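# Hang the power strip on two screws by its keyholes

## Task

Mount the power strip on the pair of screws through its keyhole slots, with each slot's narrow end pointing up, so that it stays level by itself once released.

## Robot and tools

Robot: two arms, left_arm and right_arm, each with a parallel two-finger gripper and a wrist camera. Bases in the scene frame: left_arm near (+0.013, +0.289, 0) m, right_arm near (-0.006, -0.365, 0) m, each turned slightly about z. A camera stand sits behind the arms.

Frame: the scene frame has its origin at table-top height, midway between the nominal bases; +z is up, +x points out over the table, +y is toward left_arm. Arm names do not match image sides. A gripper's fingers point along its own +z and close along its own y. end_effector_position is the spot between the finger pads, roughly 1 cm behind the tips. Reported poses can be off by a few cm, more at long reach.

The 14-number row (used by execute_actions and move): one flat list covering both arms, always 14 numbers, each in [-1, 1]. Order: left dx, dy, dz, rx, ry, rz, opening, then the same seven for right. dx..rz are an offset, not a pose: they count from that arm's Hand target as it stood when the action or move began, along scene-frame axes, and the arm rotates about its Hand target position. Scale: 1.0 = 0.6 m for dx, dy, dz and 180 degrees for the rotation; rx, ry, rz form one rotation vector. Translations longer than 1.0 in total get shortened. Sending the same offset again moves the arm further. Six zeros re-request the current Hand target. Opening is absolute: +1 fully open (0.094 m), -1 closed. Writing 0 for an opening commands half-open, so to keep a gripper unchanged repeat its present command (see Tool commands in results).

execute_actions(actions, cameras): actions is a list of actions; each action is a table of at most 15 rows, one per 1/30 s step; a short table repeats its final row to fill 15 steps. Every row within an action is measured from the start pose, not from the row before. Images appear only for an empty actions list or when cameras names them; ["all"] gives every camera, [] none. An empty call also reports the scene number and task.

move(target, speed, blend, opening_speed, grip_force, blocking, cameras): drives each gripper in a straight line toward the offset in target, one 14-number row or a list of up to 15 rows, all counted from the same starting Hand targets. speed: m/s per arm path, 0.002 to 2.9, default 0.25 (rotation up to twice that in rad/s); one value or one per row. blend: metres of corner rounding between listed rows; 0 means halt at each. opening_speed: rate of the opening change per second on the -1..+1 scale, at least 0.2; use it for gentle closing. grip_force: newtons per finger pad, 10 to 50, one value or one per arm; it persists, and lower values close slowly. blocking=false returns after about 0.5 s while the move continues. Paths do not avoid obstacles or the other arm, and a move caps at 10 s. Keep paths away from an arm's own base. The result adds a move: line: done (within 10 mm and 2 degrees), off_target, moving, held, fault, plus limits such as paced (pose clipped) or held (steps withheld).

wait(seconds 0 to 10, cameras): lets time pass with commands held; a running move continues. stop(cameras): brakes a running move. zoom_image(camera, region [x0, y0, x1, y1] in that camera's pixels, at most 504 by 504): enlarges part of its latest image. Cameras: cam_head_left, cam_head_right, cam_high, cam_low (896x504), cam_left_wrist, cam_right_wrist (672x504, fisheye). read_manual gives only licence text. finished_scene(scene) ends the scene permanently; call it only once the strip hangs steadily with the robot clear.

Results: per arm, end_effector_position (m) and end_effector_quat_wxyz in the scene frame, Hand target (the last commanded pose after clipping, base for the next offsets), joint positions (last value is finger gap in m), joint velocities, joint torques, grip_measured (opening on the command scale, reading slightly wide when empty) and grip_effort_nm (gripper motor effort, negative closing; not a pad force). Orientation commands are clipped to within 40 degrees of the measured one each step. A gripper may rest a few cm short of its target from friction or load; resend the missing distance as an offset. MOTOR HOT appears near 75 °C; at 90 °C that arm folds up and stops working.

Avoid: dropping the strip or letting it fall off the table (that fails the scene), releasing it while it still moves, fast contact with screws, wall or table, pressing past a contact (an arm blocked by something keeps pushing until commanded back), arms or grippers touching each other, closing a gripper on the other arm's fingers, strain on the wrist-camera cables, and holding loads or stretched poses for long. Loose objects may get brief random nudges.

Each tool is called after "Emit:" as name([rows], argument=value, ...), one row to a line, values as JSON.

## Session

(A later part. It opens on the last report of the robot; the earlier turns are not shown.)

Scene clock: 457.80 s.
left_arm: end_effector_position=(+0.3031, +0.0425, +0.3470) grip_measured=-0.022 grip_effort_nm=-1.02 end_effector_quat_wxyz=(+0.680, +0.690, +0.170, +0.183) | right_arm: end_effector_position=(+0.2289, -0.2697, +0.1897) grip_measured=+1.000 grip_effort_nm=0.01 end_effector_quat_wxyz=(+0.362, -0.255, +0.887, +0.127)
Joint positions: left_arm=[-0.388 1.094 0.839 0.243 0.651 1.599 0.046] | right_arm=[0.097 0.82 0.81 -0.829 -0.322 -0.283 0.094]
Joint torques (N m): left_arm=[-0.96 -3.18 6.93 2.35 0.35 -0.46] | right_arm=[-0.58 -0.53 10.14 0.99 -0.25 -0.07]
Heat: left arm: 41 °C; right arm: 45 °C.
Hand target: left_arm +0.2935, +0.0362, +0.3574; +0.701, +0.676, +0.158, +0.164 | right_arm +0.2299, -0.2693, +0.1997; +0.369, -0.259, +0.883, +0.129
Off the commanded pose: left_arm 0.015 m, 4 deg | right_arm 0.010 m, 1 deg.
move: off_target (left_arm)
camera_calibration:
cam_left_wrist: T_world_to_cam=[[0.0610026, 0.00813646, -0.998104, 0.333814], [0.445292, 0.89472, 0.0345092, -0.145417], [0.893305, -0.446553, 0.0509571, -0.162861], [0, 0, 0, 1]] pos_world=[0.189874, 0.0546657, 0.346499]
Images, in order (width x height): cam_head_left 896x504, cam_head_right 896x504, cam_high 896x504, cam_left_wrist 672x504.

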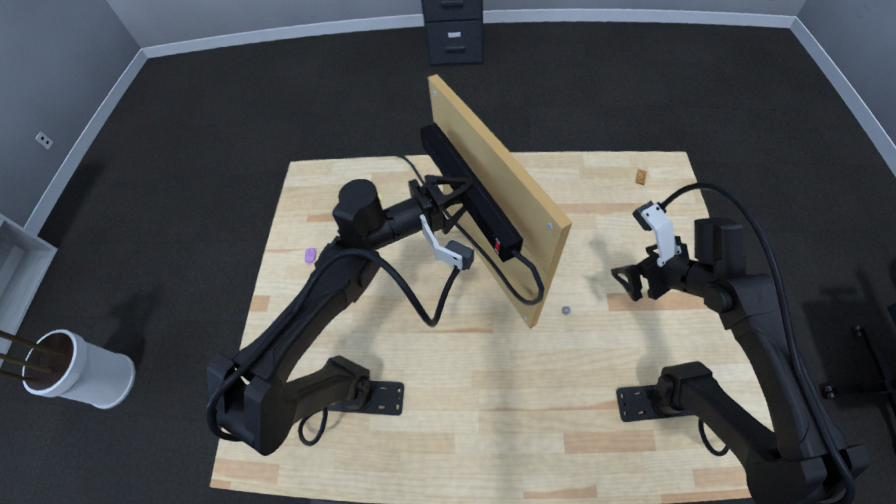

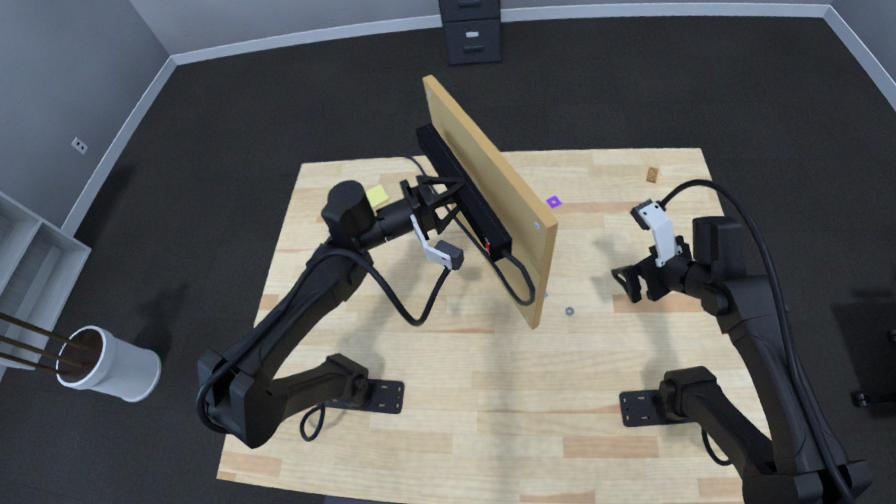

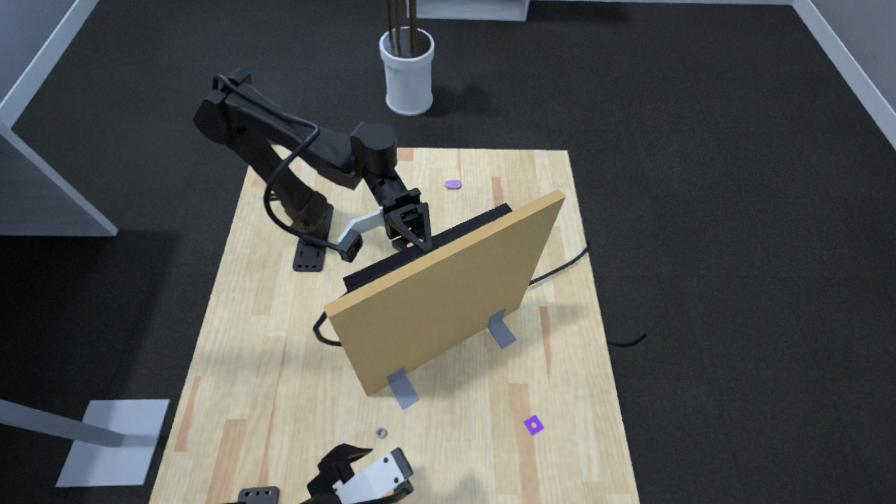

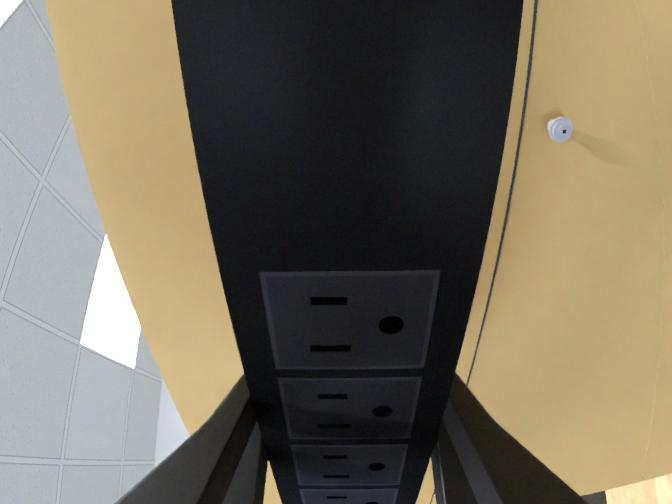

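Emit:
move(target=[0,0,-0.0933, -0.0014,0.0024,0.003,-0.4, 0,0,0,0,0,0,1], speed=0.1, cameras=["cam_head_left","cam_head_right","cam_high","cam_left_wrist"])

Emit:
zoom_image(camera="cam_head_left", region=[400, 100, 580, 300])

Emit:
zoom_image(camera="cam_head_right", region=[400, 100, 580, 300])

Scene clock: 498.33 s.
left_arm: end_effector_position=(+0.3025, +0.0426, +0.2917) grip_measured=-0.022 grip_effort_nm=-1.02 end_effector_quat_wxyz=(+0.681, +0.687, +0.176, +0.182) | right_arm: end_effector_position=(+0.2289, -0.2697, +0.1897) grip_measured=+1.000 grip_effort_nm=0.01 end_effector_quat_wxyz=(+0.362, -0.255, +0.887, +0.127)
Joint positions: left_arm=[-0.393 1.121 0.63 0.482 0.637 1.587 0.046] | right_arm=[0.097 0.82 0.81 -0.829 -0.322 -0.283 0.094]
Joint torques (N m): left_arm=[-1.01 -2.95 6.75 2.37 0.27 -0.43] | right_arm=[-0.55 -0.54 10.13 0.99 -0.26 -0.07]
Heat: left arm: 46 °C; right arm: 44 °C.
Hand target: left_arm +0.2935, +0.0362, +0.3013; +0.701, +0.675, +0.164, +0.164 | right_arm +0.2299, -0.2693, +0.1997; +0.369, -0.259, +0.883, +0.129
Off the commanded pose: left_arm 0.015 m, 4 deg | right_arm 0.010 m, 1 deg.
move: off_target (left_arm)
camera_calibration:
cam_left_wrist: T_world_to_cam=[[0.0524656, 0.00154747, -0.998622, 0.28168], [0.43792, 0.898683, 0.0244001, -0.138409], [0.897482, -0.438597, 0.0464723, -0.159738], [0, 0, 0, 1]] pos_world=[0.189195, 0.0538893, 0.292092]
Images, in order (width x height): cam_head_left 896x504, cam_head_right 896x504, cam_high 896x504, cam_left_wrist 672x504.

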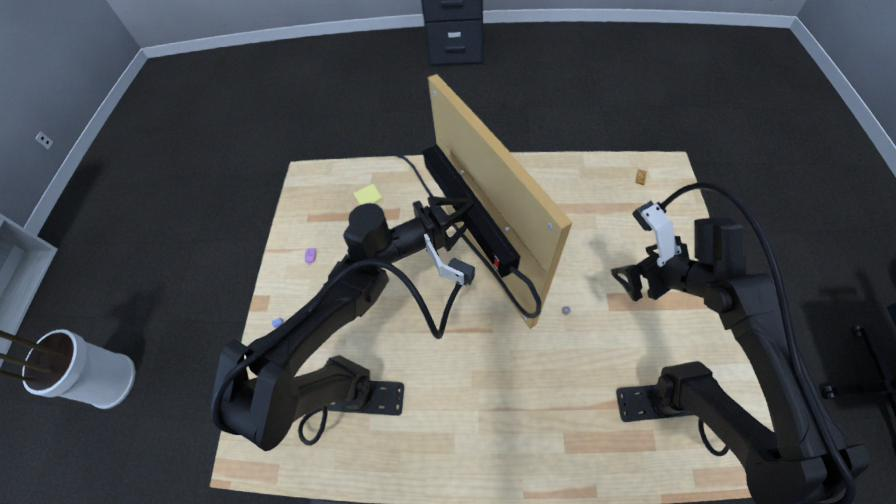

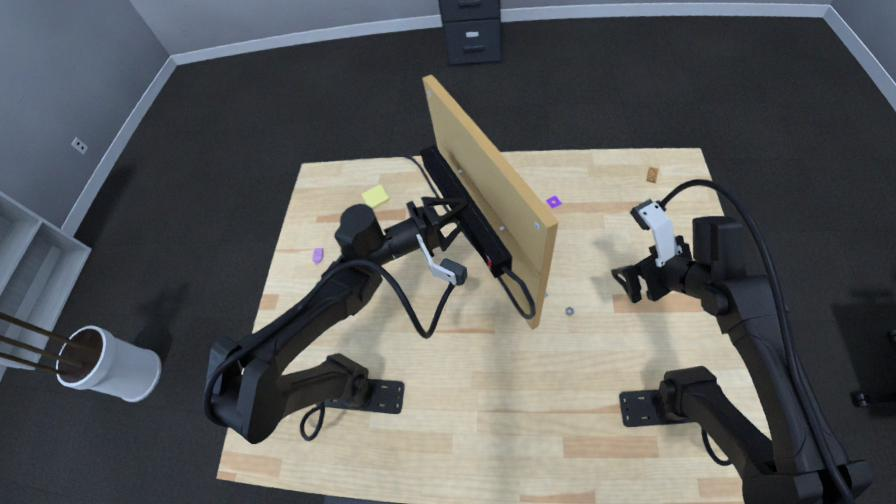

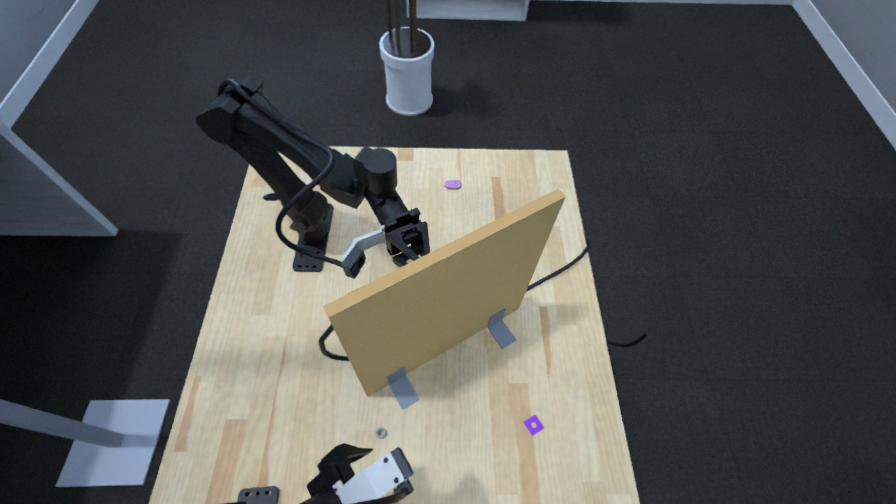

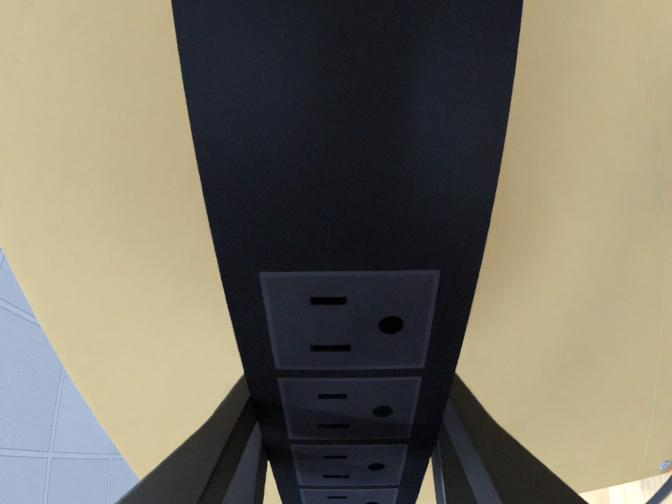

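Scaled by 2.520 from the camera's 896x504 image, which has a finer 1280x720 frame.

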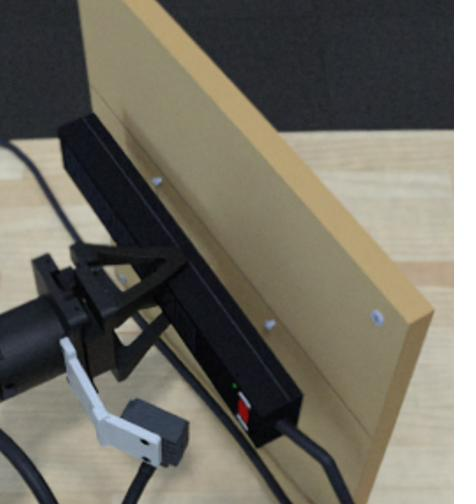

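Scaled by 2.520 from the camera's 896x504 image, which has a finer 1280x720 frame.

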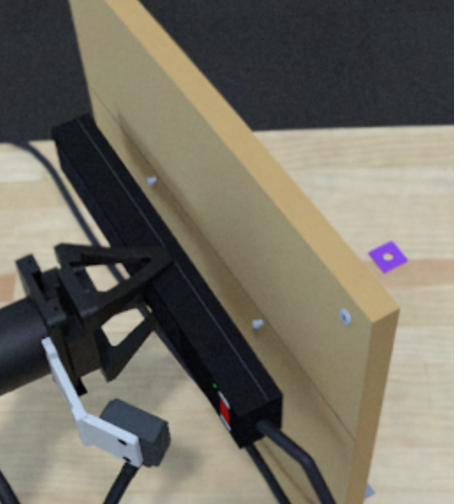

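Emit:
move(target=[0.0108,-0.0188,0, 0,0,0.0106,-0.4, 0,0,0,0,0,0,1], speed=0.06, cameras=["cam_head_left","cam_head_right"])

Emit:
zoom_image(camera="cam_head_left", region=[420, 130, 540, 270])

Emit:
zoom_image(camera="cam_head_right", region=[420, 130, 540, 270])

Scene clock: 549.10 s.
left_arm: end_effector_position=(+0.3071, +0.0321, +0.2820) grip_measured=-0.022 grip_effort_nm=-1.02 end_effector_quat_wxyz=(+0.672, +0.690, +0.192, +0.187) | right_arm: end_effector_position=(+0.2289, -0.2697, +0.1897) grip_measured=+1.000 grip_effort_nm=0.00 end_effector_quat_wxyz=(+0.362, -0.255, +0.887, +0.127)
Joint positions: left_arm=[-0.447 1.154 0.63 0.492 0.552 1.587 0.046] | right_arm=[0.097 0.82 0.81 -0.829 -0.322 -0.283 0.094]
Joint torques (N m): left_arm=[-0.95 -3.26 8.25 2.47 0.32 -0.41] | right_arm=[-0.55 -0.53 10.13 0.99 -0.25 -0.08]
Heat: left arm: 48 °C; right arm: 44 °C.
Hand target: left_arm +0.3001, +0.0251, +0.3014; +0.698, +0.672, +0.175, +0.176 | right_arm +0.2299, -0.2693, +0.1997; +0.369, -0.259, +0.883, +0.129
Off the commanded pose: left_arm 0.022 m, 4 deg | right_arm 0.010 m, 1 deg.
move: off_target (left_arm)
Images, in order (width x height): cam_head_left 896x504, cam_head_right 896x504.

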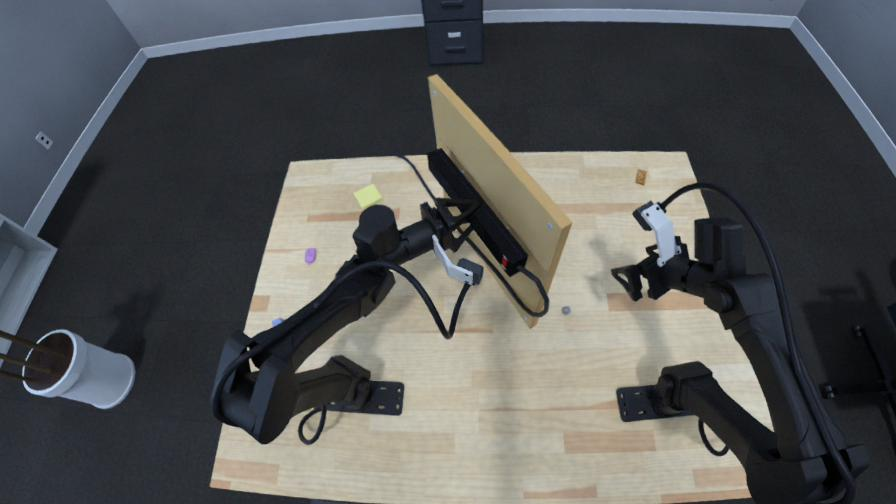

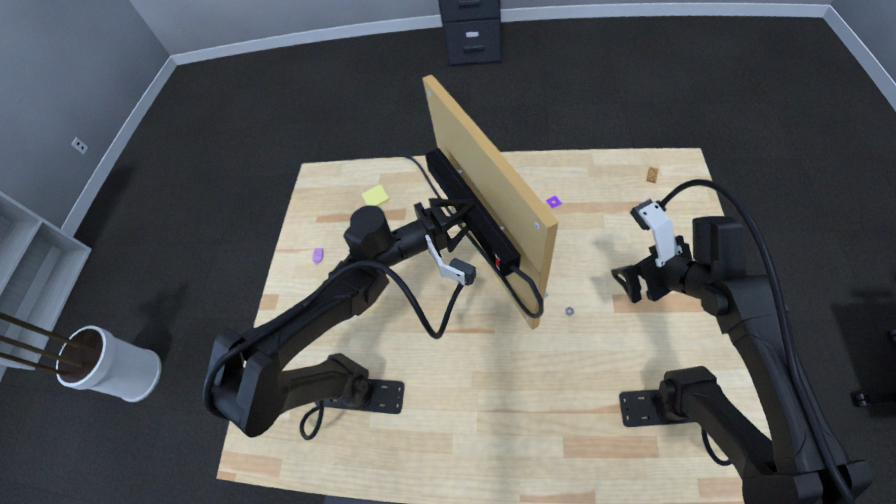

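Scaled by 3.600 from the camera's 896x504 image, which has a finer 1280x720 frame.

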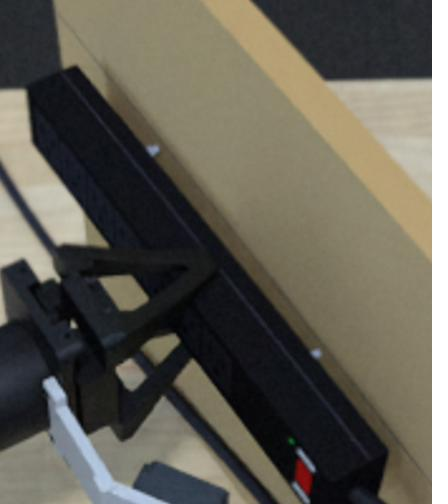

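Scaled by 3.600 from the camera's 896x504 image, which has a finer 1280x720 frame.

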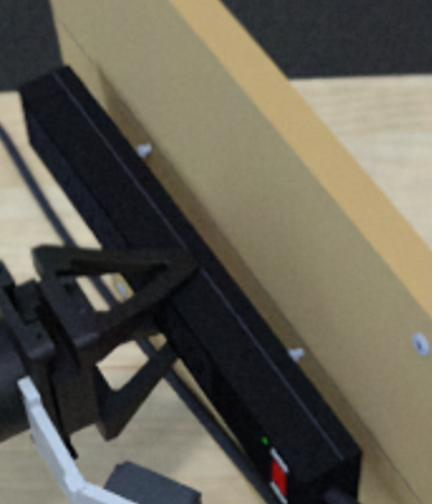

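Emit:
move(target=[0.0101,-0.0173,0, 0,0,0,-0.4, 0,0,0,0,0,0,1], speed=0.04, cameras=["cam_head_left","cam_head_right"])

Emit:
zoom_image(camera="cam_head_left", region=[420, 130, 540, 270])

Emit:
zoom_image(camera="cam_head_right", region=[420, 130, 540, 270])

Scene clock: 561.17 s.
left_arm: end_effector_position=(+0.3094, +0.0247, +0.2716) grip_measured=-0.022 grip_effort_nm=-1.02 end_effector_quat_wxyz=(+0.666, +0.697, +0.197, +0.179) | right_arm: end_effector_position=(+0.2289, -0.2697, +0.1897) grip_measured=+1.000 grip_effort_nm=0.01 end_effector_quat_wxyz=(+0.362, -0.255, +0.887, +0.127)
Joint positions: left_arm=[-0.469 1.19 0.63 0.504 0.535 1.586 0.046] | right_arm=[0.097 0.82 0.81 -0.829 -0.322 -0.283 0.094]
Joint torques (N m): left_arm=[-1.22 -3.07 10.21 2.55 0.2 -0.39] | right_arm=[-0.55 -0.53 10.13 1 -0.25 -0.07]
Heat: left arm: 48 °C; right arm: 44 °C.
Hand target: left_arm +0.3061, +0.0146, +0.3013; +0.698, +0.672, +0.176, +0.176 | right_arm +0.2299, -0.2693, +0.1997; +0.369, -0.259, +0.883, +0.129
Off the commanded pose: left_arm 0.032 m, 5 deg | right_arm 0.010 m, 1 deg.
move: off_target (left_arm)
Images, in order (width x height): cam_head_left 896x504, cam_head_right 896x504.

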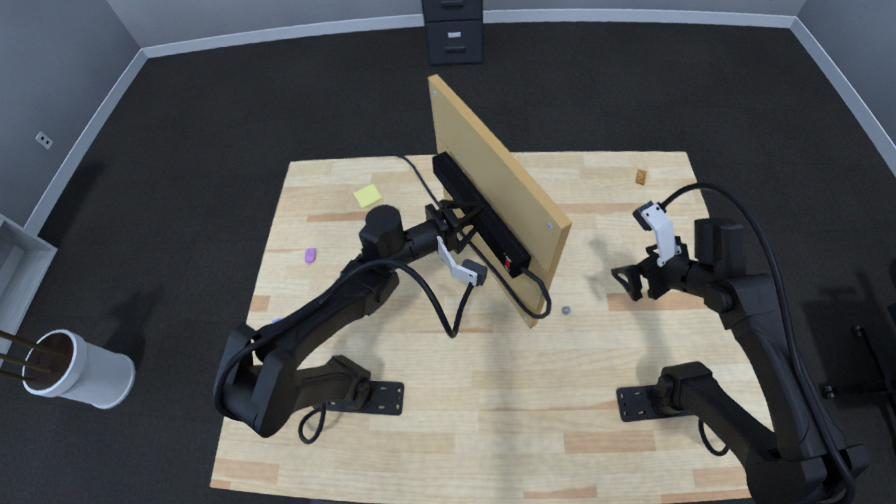

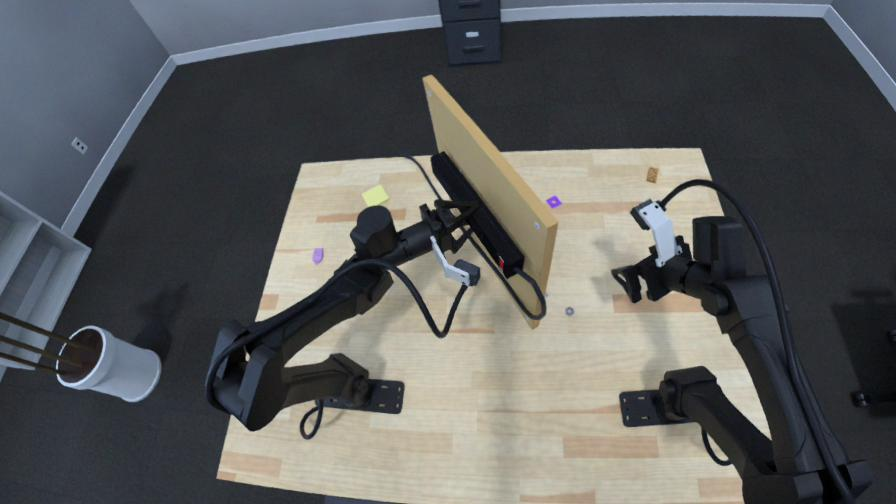

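Scaled by 3.600 from the camera's 896x504 image, which has a finer 1280x720 frame.

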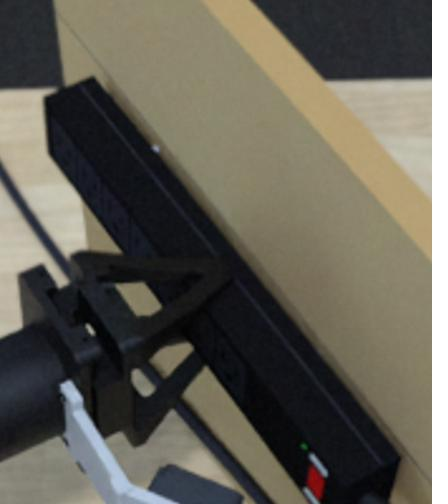

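Scaled by 3.600 from the camera's 896x504 image, which has a finer 1280x720 frame.

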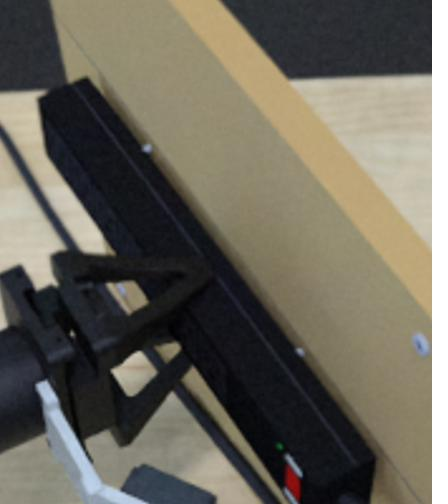

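Emit:
move(target=[0,0,0.02, 0,0,0,-0.4, 0,0,0,0,0,0,1], speed=0.03, cameras=[])

Emit:
move(target=[0,0,0.015, 0,0,0,-0.4, 0,0,0,0,0,0,1], speed=0.03, cameras=[])

Scene clock: 573.57 s.
left_arm: end_effector_position=(+0.3093, +0.0246, +0.2716) grip_measured=-0.022 grip_effort_nm=-1.02 end_effector_quat_wxyz=(+0.663, +0.699, +0.199, +0.177) | right_arm: end_effector_position=(+0.2289, -0.2697, +0.1897) grip_measured=+1.000 grip_effort_nm=0.01 end_effector_quat_wxyz=(+0.362, -0.255, +0.887, +0.127)
Joint positions: left_arm=[-0.469 1.187 0.638 0.484 0.535 1.589 0.046] | right_arm=[0.097 0.82 0.81 -0.829 -0.322 -0.283 0.094]
Joint torques (N m): left_arm=[-1.26 -4.27 12.74 2.17 0.22 -0.45] | right_arm=[-0.57 -0.53 10.13 1 -0.25 -0.07]
Heat: left arm: 49 °C; right arm: 44 °C.
Hand target: left_arm +0.3061, +0.0146, +0.3133; +0.698, +0.672, +0.176, +0.176 | right_arm +0.2299, -0.2693, +0.1997; +0.369, -0.259, +0.883, +0.129
Off the commanded pose: left_arm 0.043 m, 6 deg | right_arm 0.010 m, 1 deg.
move: off_target (left_arm)
No camera images: "cameras" was empty.

Scene clock: 574.47 s.
left_arm: end_effector_position=(+0.3091, +0.0247, +0.2728) grip_measured=-0.022 grip_effort_nm=-1.02 end_effector_quat_wxyz=(+0.656, +0.706, +0.204, +0.171) | right_arm: end_effector_position=(+0.2289, -0.2697, +0.1897) grip_measured=+1.000 grip_effort_nm=0.01 end_effector_quat_wxyz=(+0.362, -0.255, +0.887, +0.127)
Joint positions: left_arm=[-0.469 1.178 0.662 0.423 0.535 1.593 0.046] | right_arm=[0.097 0.82 0.81 -0.829 -0.322 -0.283 0.094]
Joint torques (N m): left_arm=[-1.09 -4.53 13.11 2.44 0.23 -0.49] | right_arm=[-0.57 -0.53 10.13 1 -0.25 -0.07]
Heat: left arm: 49 °C; right arm: 44 °C.
Hand target: left_arm +0.3061, +0.0146, +0.3224; +0.698, +0.672, +0.175, +0.176 | right_arm +0.2299, -0.2693, +0.1997; +0.369, -0.259, +0.883, +0.129
Off the commanded pose: left_arm 0.051 m, 7 deg | right_arm 0.010 m, 1 deg.
move: off_target (left_arm)
No camera images: "cameras" was empty.

Emit:
execute_actions(actions=[])

Emit:
zoom_image(camera="cam_head_left", region=[420, 130, 540, 270])

Emit:
zoom_image(camera="cam_head_right", region=[420, 130, 540, 270])

Scene clock: 579.57 s.
left_arm: end_effector_position=(+0.3091, +0.0247, +0.2728) grip_measured=-0.022 grip_effort_nm=-1.02 end_effector_quat_wxyz=(+0.656, +0.706, +0.204, +0.171) | right_arm: end_effector_position=(+0.2289, -0.2697, +0.1897) grip_measured=+1.000 grip_effort_nm=0.01 end_effector_quat_wxyz=(+0.362, -0.255, +0.887, +0.127)
Joint positions: left_arm=[-0.469 1.178 0.662 0.423 0.535 1.593 0.046] | right_arm=[0.097 0.82 0.81 -0.829 -0.322 -0.283 0.094]
Joint velocities: within noise
Joint torques (N m): left_arm=[-1.11 -4.6 13.16 2.43 0.25 -0.45] | right_arm=[-0.58 -0.53 10.11 0.99 -0.25 -0.07]
Heat: left arm: 49 °C; right arm: 44 °C.
Hand target: left_arm +0.3061, +0.0146, +0.3224; +0.698, +0.672, +0.175, +0.176 | right_arm +0.2299, -0.2693, +0.1997; +0.369, -0.259, +0.883, +0.129
Tool commands: left_gripper/opening=-0.4 right_gripper/opening=+1.0
Off the commanded pose: left_arm 0.051 m, 7 deg | right_arm 0.010 m, 1 deg.
camera_calibration:
cam_left_wrist: T_world_to_cam=[[-0.0163457, 0.0467721, -0.998772, 0.28273], [0.416815, 0.90829, 0.0357133, -0.121576], [0.908844, -0.415719, -0.0343419, -0.154708], [0, 0, 0, 1]] pos_world=[0.195901, 0.0328873, 0.281412]
cam_right_wrist: T_world_to_cam=[[0.55342, -0.827846, -0.0916416, -0.328354], [-0.826377, -0.532005, -0.184584, 0.122296], [0.104054, 0.177883, -0.978535, 0.315467], [0, 0, 0, 1]] pos_world=[0.249955, -0.26288, 0.301179]

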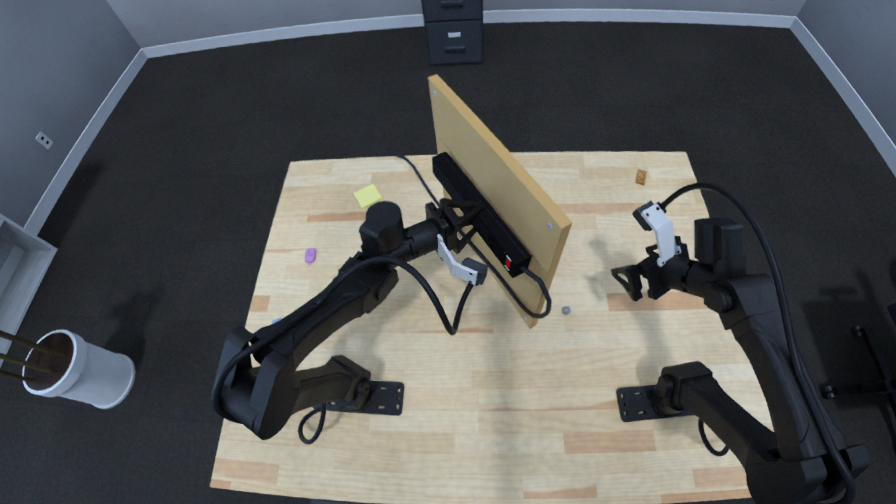

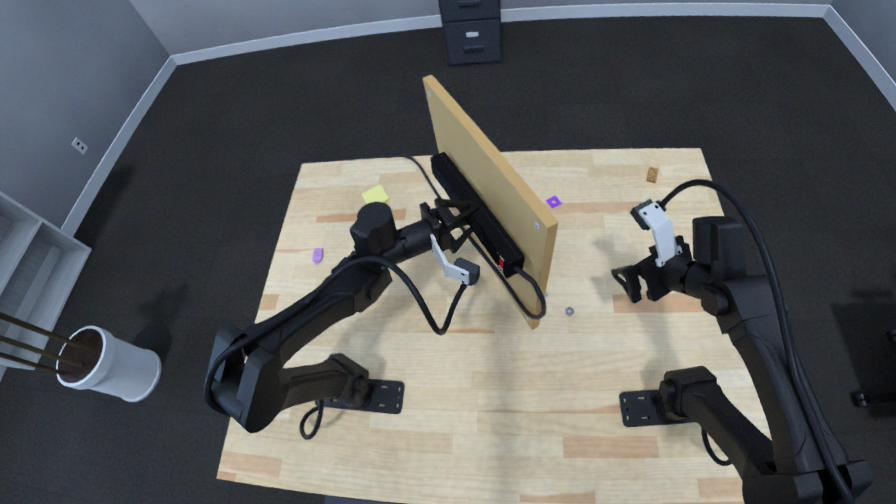

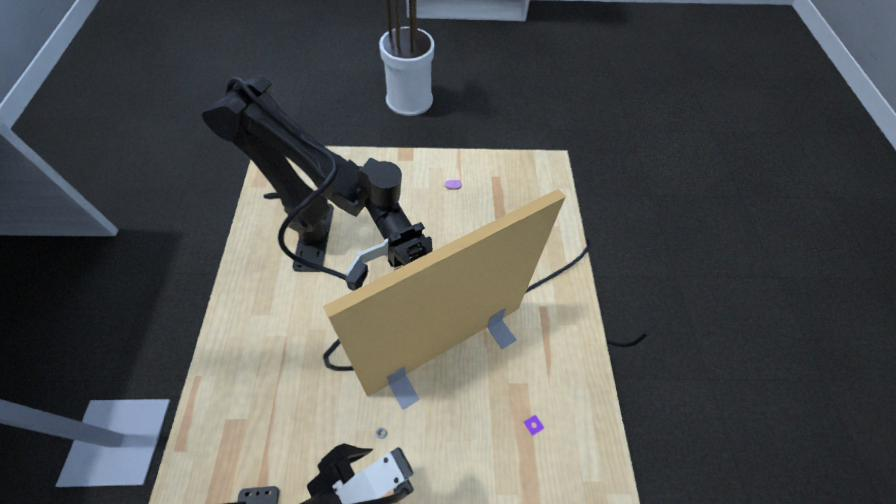

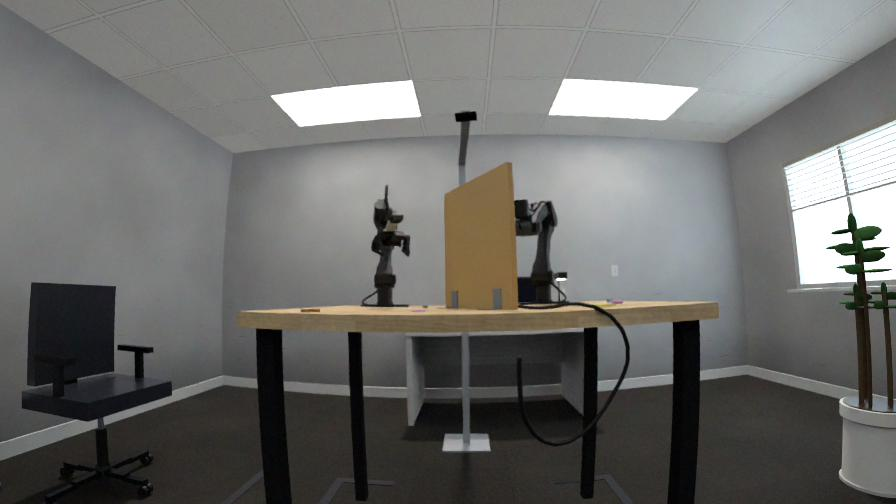

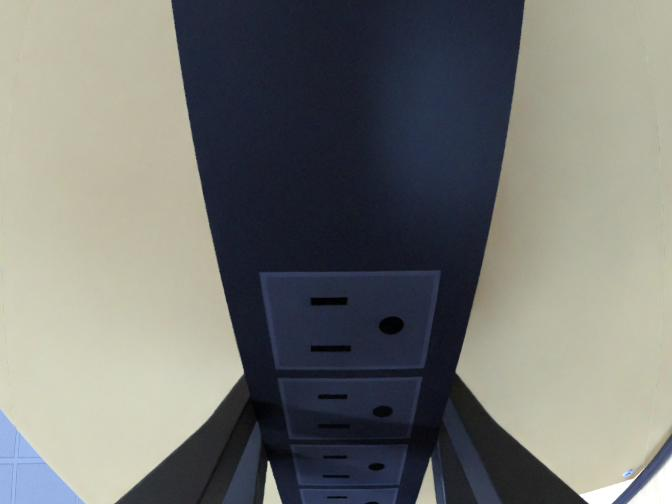

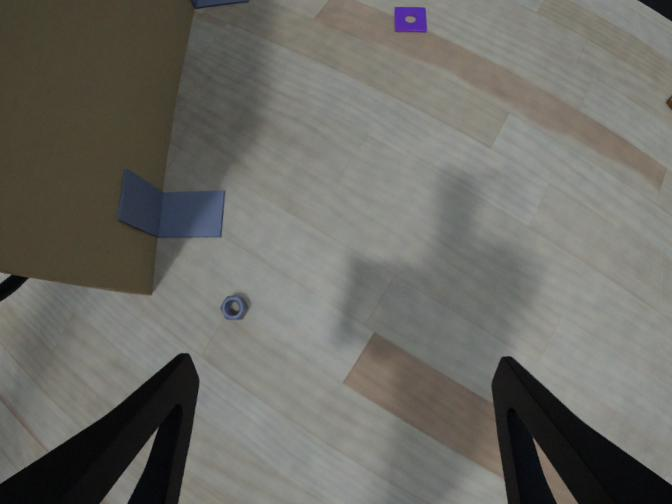

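Scaled by 3.600 from the camera's 896x504 image, which has a finer 1280x720 frame.

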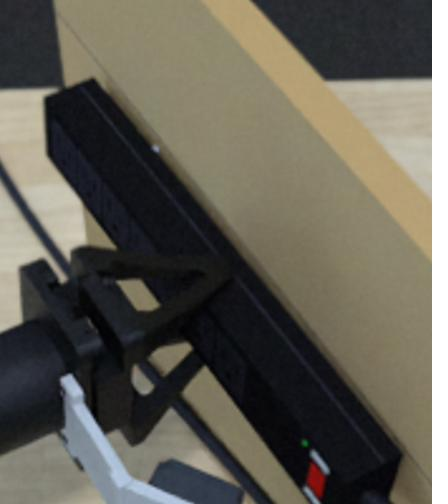

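Scaled by 3.600 from the camera's 896x504 image, which has a finer 1280x720 frame.

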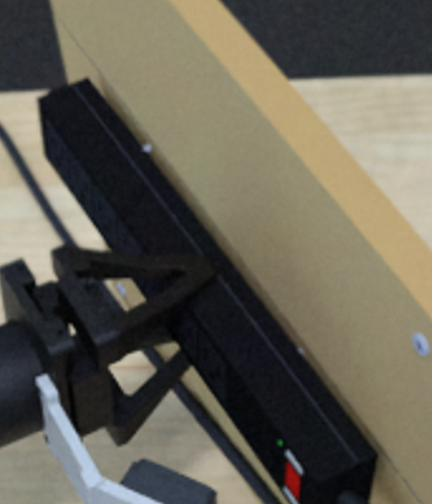

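Emit:
move(target=[-0.0277,0.0475,0, 0,0,0,-0.4, 0,0,0,0,0,0,1], speed=0.1, cameras=[])

Scene clock: 588.47 s.
left_arm: end_effector_position=(+0.3003, +0.0444, +0.3015) grip_measured=-0.022 grip_effort_nm=-1.02 end_effector_quat_wxyz=(+0.673, +0.689, +0.191, +0.190) | right_arm: end_effector_position=(+0.2289, -0.2697, +0.1897) grip_measured=+1.000 grip_effort_nm=0.01 end_effector_quat_wxyz=(+0.362, -0.255, +0.887, +0.127)
Joint positions: left_arm=[-0.412 1.078 0.662 0.39 0.585 1.59 0.046] | right_arm=[0.097 0.82 0.81 -0.829 -0.322 -0.283 0.094]
Joint torques (N m): left_arm=[0.38 -4.59 8.29 2.12 0.42 -0.41] | right_arm=[-0.55 -0.51 10.13 0.99 -0.25 -0.07]
Heat: left arm: 49 °C; right arm: 44 °C.
Hand target: left_arm +0.2895, +0.0430, +0.3223; +0.698, +0.672, +0.176, +0.176 | right_arm +0.2299, -0.2693, +0.1997; +0.369, -0.259, +0.883, +0.129
Off the commanded pose: left_arm 0.024 m, 4 deg | right_arm 0.010 m, 1 deg.
move: off_target (left_arm)
No camera images: "cameras" was empty.

Emit:
execute_actions(actions=[], cameras=["cam_head_left","cam_head_right"])

Emit:
zoom_image(camera="cam_head_left", region=[420, 130, 540, 270])

Emit:
zoom_image(camera="cam_head_right", region=[420, 130, 540, 270])

Scene clock: 598.20 s.
left_arm: end_effector_position=(+0.3003, +0.0444, +0.3015) grip_measured=-0.022 grip_effort_nm=-1.02 end_effector_quat_wxyz=(+0.673, +0.689, +0.191, +0.190) | right_arm: end_effector_position=(+0.2289, -0.2697, +0.1897) grip_measured=+1.000 grip_effort_nm=0.01 end_effector_quat_wxyz=(+0.362, -0.255, +0.887, +0.127)
Joint positions: left_arm=[-0.412 1.078 0.662 0.39 0.585 1.59 0.046] | right_arm=[0.097 0.82 0.81 -0.829 -0.322 -0.283 0.094]
Joint velocities: within noise
Joint torques (N m): left_arm=[0.23 -4.71 8.29 2.17 0.42 -0.41] | right_arm=[-0.55 -0.51 10.13 0.99 -0.25 -0.08]
Heat: left arm: 48 °C; right arm: 44 °C.
Hand target: left_arm +0.2894, +0.0430, +0.3223; +0.698, +0.672, +0.175, +0.176 | right_arm +0.2299, -0.2693, +0.1997; +0.369, -0.259, +0.883, +0.129
Tool commands: left_gripper/opening=-0.4 right_gripper/opening=+1.0
Off the commanded pose: left_arm 0.024 m, 4 deg | right_arm 0.010 m, 1 deg.
Images, in order (width x height): cam_head_left 896x504, cam_head_right 896x504.

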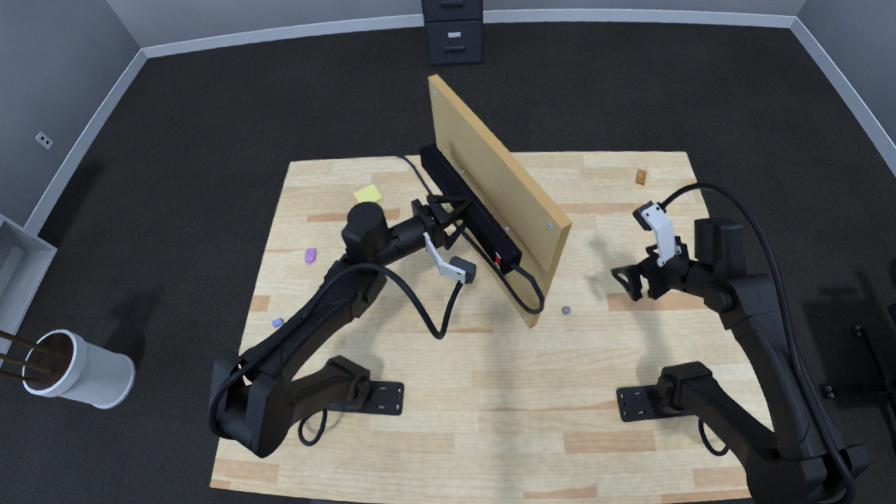

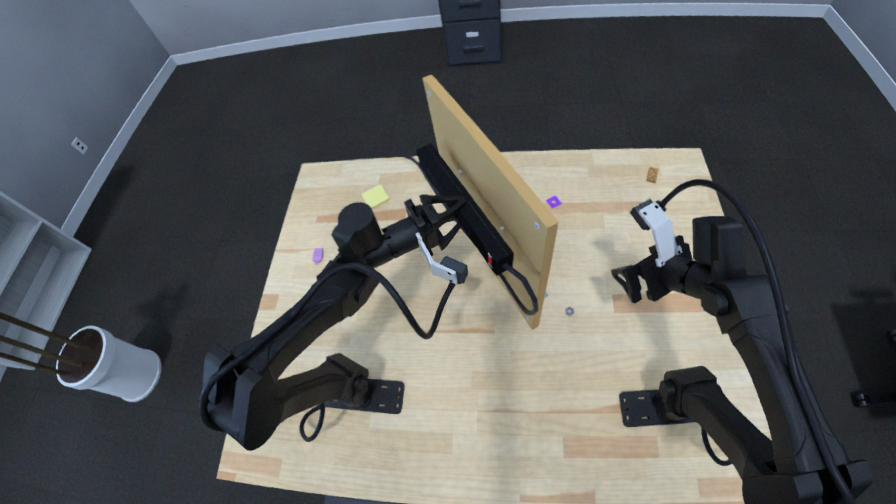

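Scaled by 3.600 from the camera's 896x504 image, which has a finer 1280x720 frame.

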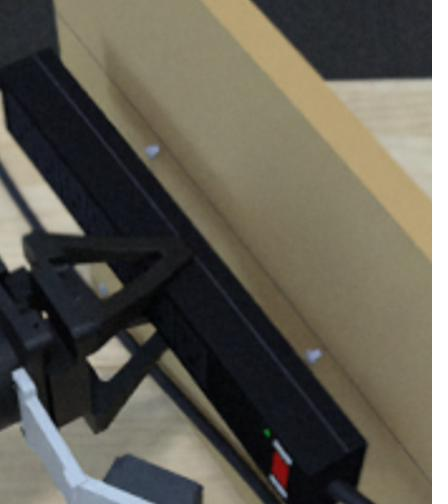

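Scaled by 3.600 from the camera's 896x504 image, which has a finer 1280x720 frame.

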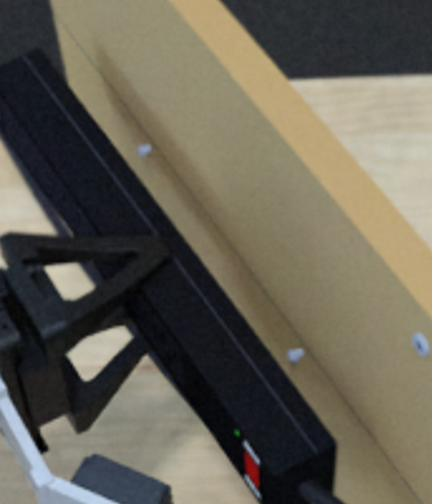

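Emit:
move(target=[0.0062,-0.0156,0.0167, 0,0,0,-0.4, 0,0,0,0,0,0,1], speed=0.06, cameras=[])

Scene clock: 623.80 s.
left_arm: end_effector_position=(+0.2996, +0.0426, +0.2955) grip_measured=-0.022 grip_effort_nm=-1.02 end_effector_quat_wxyz=(+0.666, +0.695, +0.199, +0.184) | right_arm: end_effector_position=(+0.2289, -0.2697, +0.1897) grip_measured=+1.000 grip_effort_nm=0.01 end_effector_quat_wxyz=(+0.362, -0.255, +0.887, +0.127)
Joint positions: left_arm=[-0.424 1.078 0.662 0.363 0.57 1.589 0.046] | right_arm=[0.097 0.82 0.81 -0.829 -0.322 -0.283 0.094]
Joint torques (N m): left_arm=[-1.03 -3.11 12.45 2.13 0.34 -0.43] | right_arm=[-0.55 -0.54 10.13 0.99 -0.25 -0.07]
Heat: left arm: 46 °C; right arm: 44 °C.
Hand target: left_arm +0.2932, +0.0337, +0.3323; +0.698, +0.672, +0.175, +0.176 | right_arm +0.2299, -0.2693, +0.1997; +0.369, -0.259, +0.883, +0.129
Off the commanded pose: left_arm 0.038 m, 5 deg | right_arm 0.010 m, 1 deg.
move: off_target (left_arm)
No camera images: "cameras" was empty.

Emit:
move(target=[0.0101,-0.0173,0.008, 0,0,0,-0.4, 0,0,0,0,0,0,1], speed=0.05, cameras=[])

Scene clock: 629.53 s.
left_arm: end_effector_position=(+0.3051, +0.0327, +0.3023) grip_measured=-0.022 grip_effort_nm=-1.02 end_effector_quat_wxyz=(+0.666, +0.695, +0.198, +0.184) | right_arm: end_effector_position=(+0.2289, -0.2697, +0.1897) grip_measured=+1.000 grip_effort_nm=0.01 end_effector_quat_wxyz=(+0.362, -0.255, +0.887, +0.127)
Joint positions: left_arm=[-0.453 1.116 0.709 0.356 0.542 1.589 0.046] | right_arm=[0.097 0.82 0.81 -0.829 -0.322 -0.283 0.094]
Joint torques (N m): left_arm=[-1.13 -3.29 12.1 2.25 0.35 -0.44] | right_arm=[-0.55 -0.54 10.11 0.99 -0.25 -0.07]
Heat: left arm: 46 °C; right arm: 44 °C.
Hand target: left_arm +0.2992, +0.0233, +0.3372; +0.698, +0.672, +0.175, +0.176 | right_arm +0.2299, -0.2693, +0.1997; +0.369, -0.259, +0.883, +0.129
Off the commanded pose: left_arm 0.036 m, 5 deg | right_arm 0.010 m, 1 deg.
move: off_target (left_arm)
No camera images: "cameras" was empty.

Emit:
move(target=[0.005,-0.0087,0.003, -0.012,-0.015,0,-0.4, 0,0,0,0,0,0,1], speed=0.04, cameras=["cam_head_left","cam_head_right"])

Emit:
zoom_image(camera="cam_head_left", region=[420, 130, 540, 270])

Emit:
zoom_image(camera="cam_head_right", region=[420, 130, 540, 270])

Scene clock: 642.23 s.
left_arm: end_effector_position=(+0.3095, +0.0257, +0.3119) grip_measured=-0.022 grip_effort_nm=-1.02 end_effector_quat_wxyz=(+0.683, +0.679, +0.182, +0.197) | right_arm: end_effector_position=(+0.2289, -0.2697, +0.1897) grip_measured=+1.000 grip_effort_nm=0.01 end_effector_quat_wxyz=(+0.362, -0.255, +0.887, +0.127)
Joint positions: left_arm=[-0.467 1.155 0.709 0.46 0.533 1.583 0.046] | right_arm=[0.097 0.82 0.81 -0.829 -0.322 -0.283 0.094]
Joint torques (N m): left_arm=[-1.14 -3.19 9.54 2.49 0.29 -0.44] | right_arm=[-0.55 -0.53 10.15 1 -0.25 -0.08]
Heat: left arm: 48 °C; right arm: 44 °C.
Hand target: left_arm +0.3022, +0.0182, +0.3390; +0.714, +0.654, +0.162, +0.189 | right_arm +0.2299, -0.2693, +0.1997; +0.369, -0.259, +0.883, +0.129
Off the commanded pose: left_arm 0.029 m, 5 deg | right_arm 0.010 m, 1 deg.
move: off_target (left_arm)
Images, in order (width x height): cam_head_left 896x504, cam_head_right 896x504.

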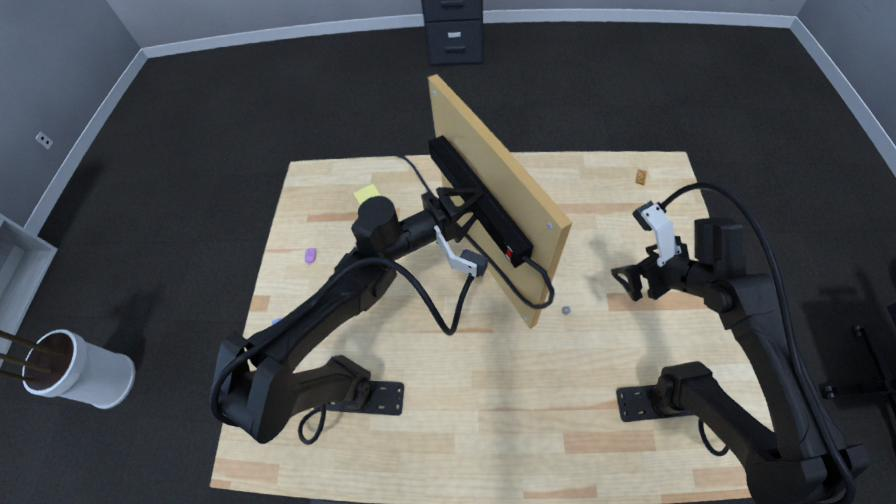

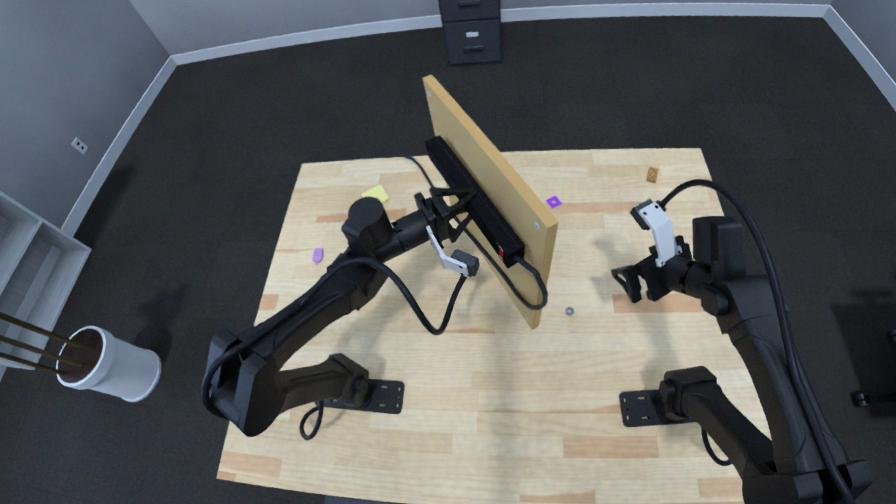

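Scaled by 3.600 from the camera's 896x504 image, which has a finer 1280x720 frame.

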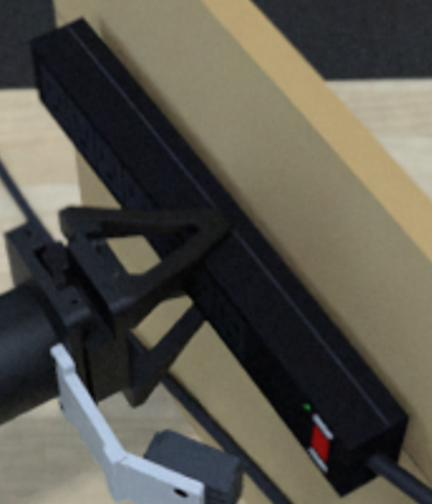

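Scaled by 3.600 from the camera's 896x504 image, which has a finer 1280x720 frame.

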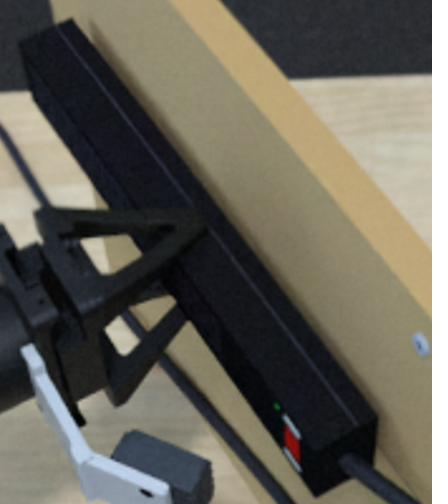

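Emit:
move(target=[0.006,-0.0104,-0.012, 0,0,0,-0.4, 0,0,0,0,0,0,1], speed=0.03, cameras=[])

Emit:
move(target=[0,0,-0.012, 0,0,0,-0.4, 0,0,0,0,0,0,1], speed=0.03, cameras=[])

Scene clock: 650.73 s.
left_arm: end_effector_position=(+0.3123, +0.0188, +0.3085) grip_measured=-0.022 grip_effort_nm=-1.02 end_effector_quat_wxyz=(+0.686, +0.678, +0.179, +0.197) | right_arm: end_effector_position=(+0.2289, -0.2697, +0.1897) grip_measured=+1.000 grip_effort_nm=0.01 end_effector_quat_wxyz=(+0.362, -0.255, +0.887, +0.127)
Joint positions: left_arm=[-0.483 1.189 0.709 0.5 0.522 1.582 0.046] | right_arm=[0.097 0.82 0.81 -0.829 -0.322 -0.283 0.094]
Joint torques (N m): left_arm=[-1.03 -3.34 8.8 2.51 0.2 -0.45] | right_arm=[-0.57 -0.54 10.14 0.99 -0.25 -0.08]
Heat: left arm: 49 °C; right arm: 44 °C.
Hand target: left_arm +0.3058, +0.0119, +0.3318; +0.714, +0.654, +0.162, +0.189 | right_arm +0.2299, -0.2693, +0.1997; +0.369, -0.259, +0.883, +0.129
Off the commanded pose: left_arm 0.025 m, 5 deg | right_arm 0.010 m, 1 deg.
move: off_target (left_arm)
No camera images: "cameras" was empty.

Scene clock: 651.43 s.
left_arm: end_effector_position=(+0.3125, +0.0187, +0.3089) grip_measured=-0.022 grip_effort_nm=-1.02 end_effector_quat_wxyz=(+0.686, +0.677, +0.178, +0.197) | right_arm: end_effector_position=(+0.2289, -0.2697, +0.1897) grip_measured=+1.000 grip_effort_nm=0.01 end_effector_quat_wxyz=(+0.362, -0.255, +0.887, +0.127)
Joint positions: left_arm=[-0.483 1.19 0.709 0.503 0.523 1.582 0.046] | right_arm=[0.097 0.82 0.81 -0.829 -0.322 -0.283 0.094]
Joint torques (N m): left_arm=[-1.11 -2.85 6.95 2.82 0.18 -0.4] | right_arm=[-0.57 -0.55 10.13 0.99 -0.25 -0.07]
Heat: left arm: 49 °C; right arm: 44 °C.
Hand target: left_arm +0.3058, +0.0119, +0.3245; +0.714, +0.654, +0.162, +0.189 | right_arm +0.2299, -0.2693, +0.1997; +0.369, -0.259, +0.883, +0.129
Off the commanded pose: left_arm 0.018 m, 5 deg | right_arm 0.010 m, 1 deg.
move: off_target (left_arm)
No camera images: "cameras" was empty.


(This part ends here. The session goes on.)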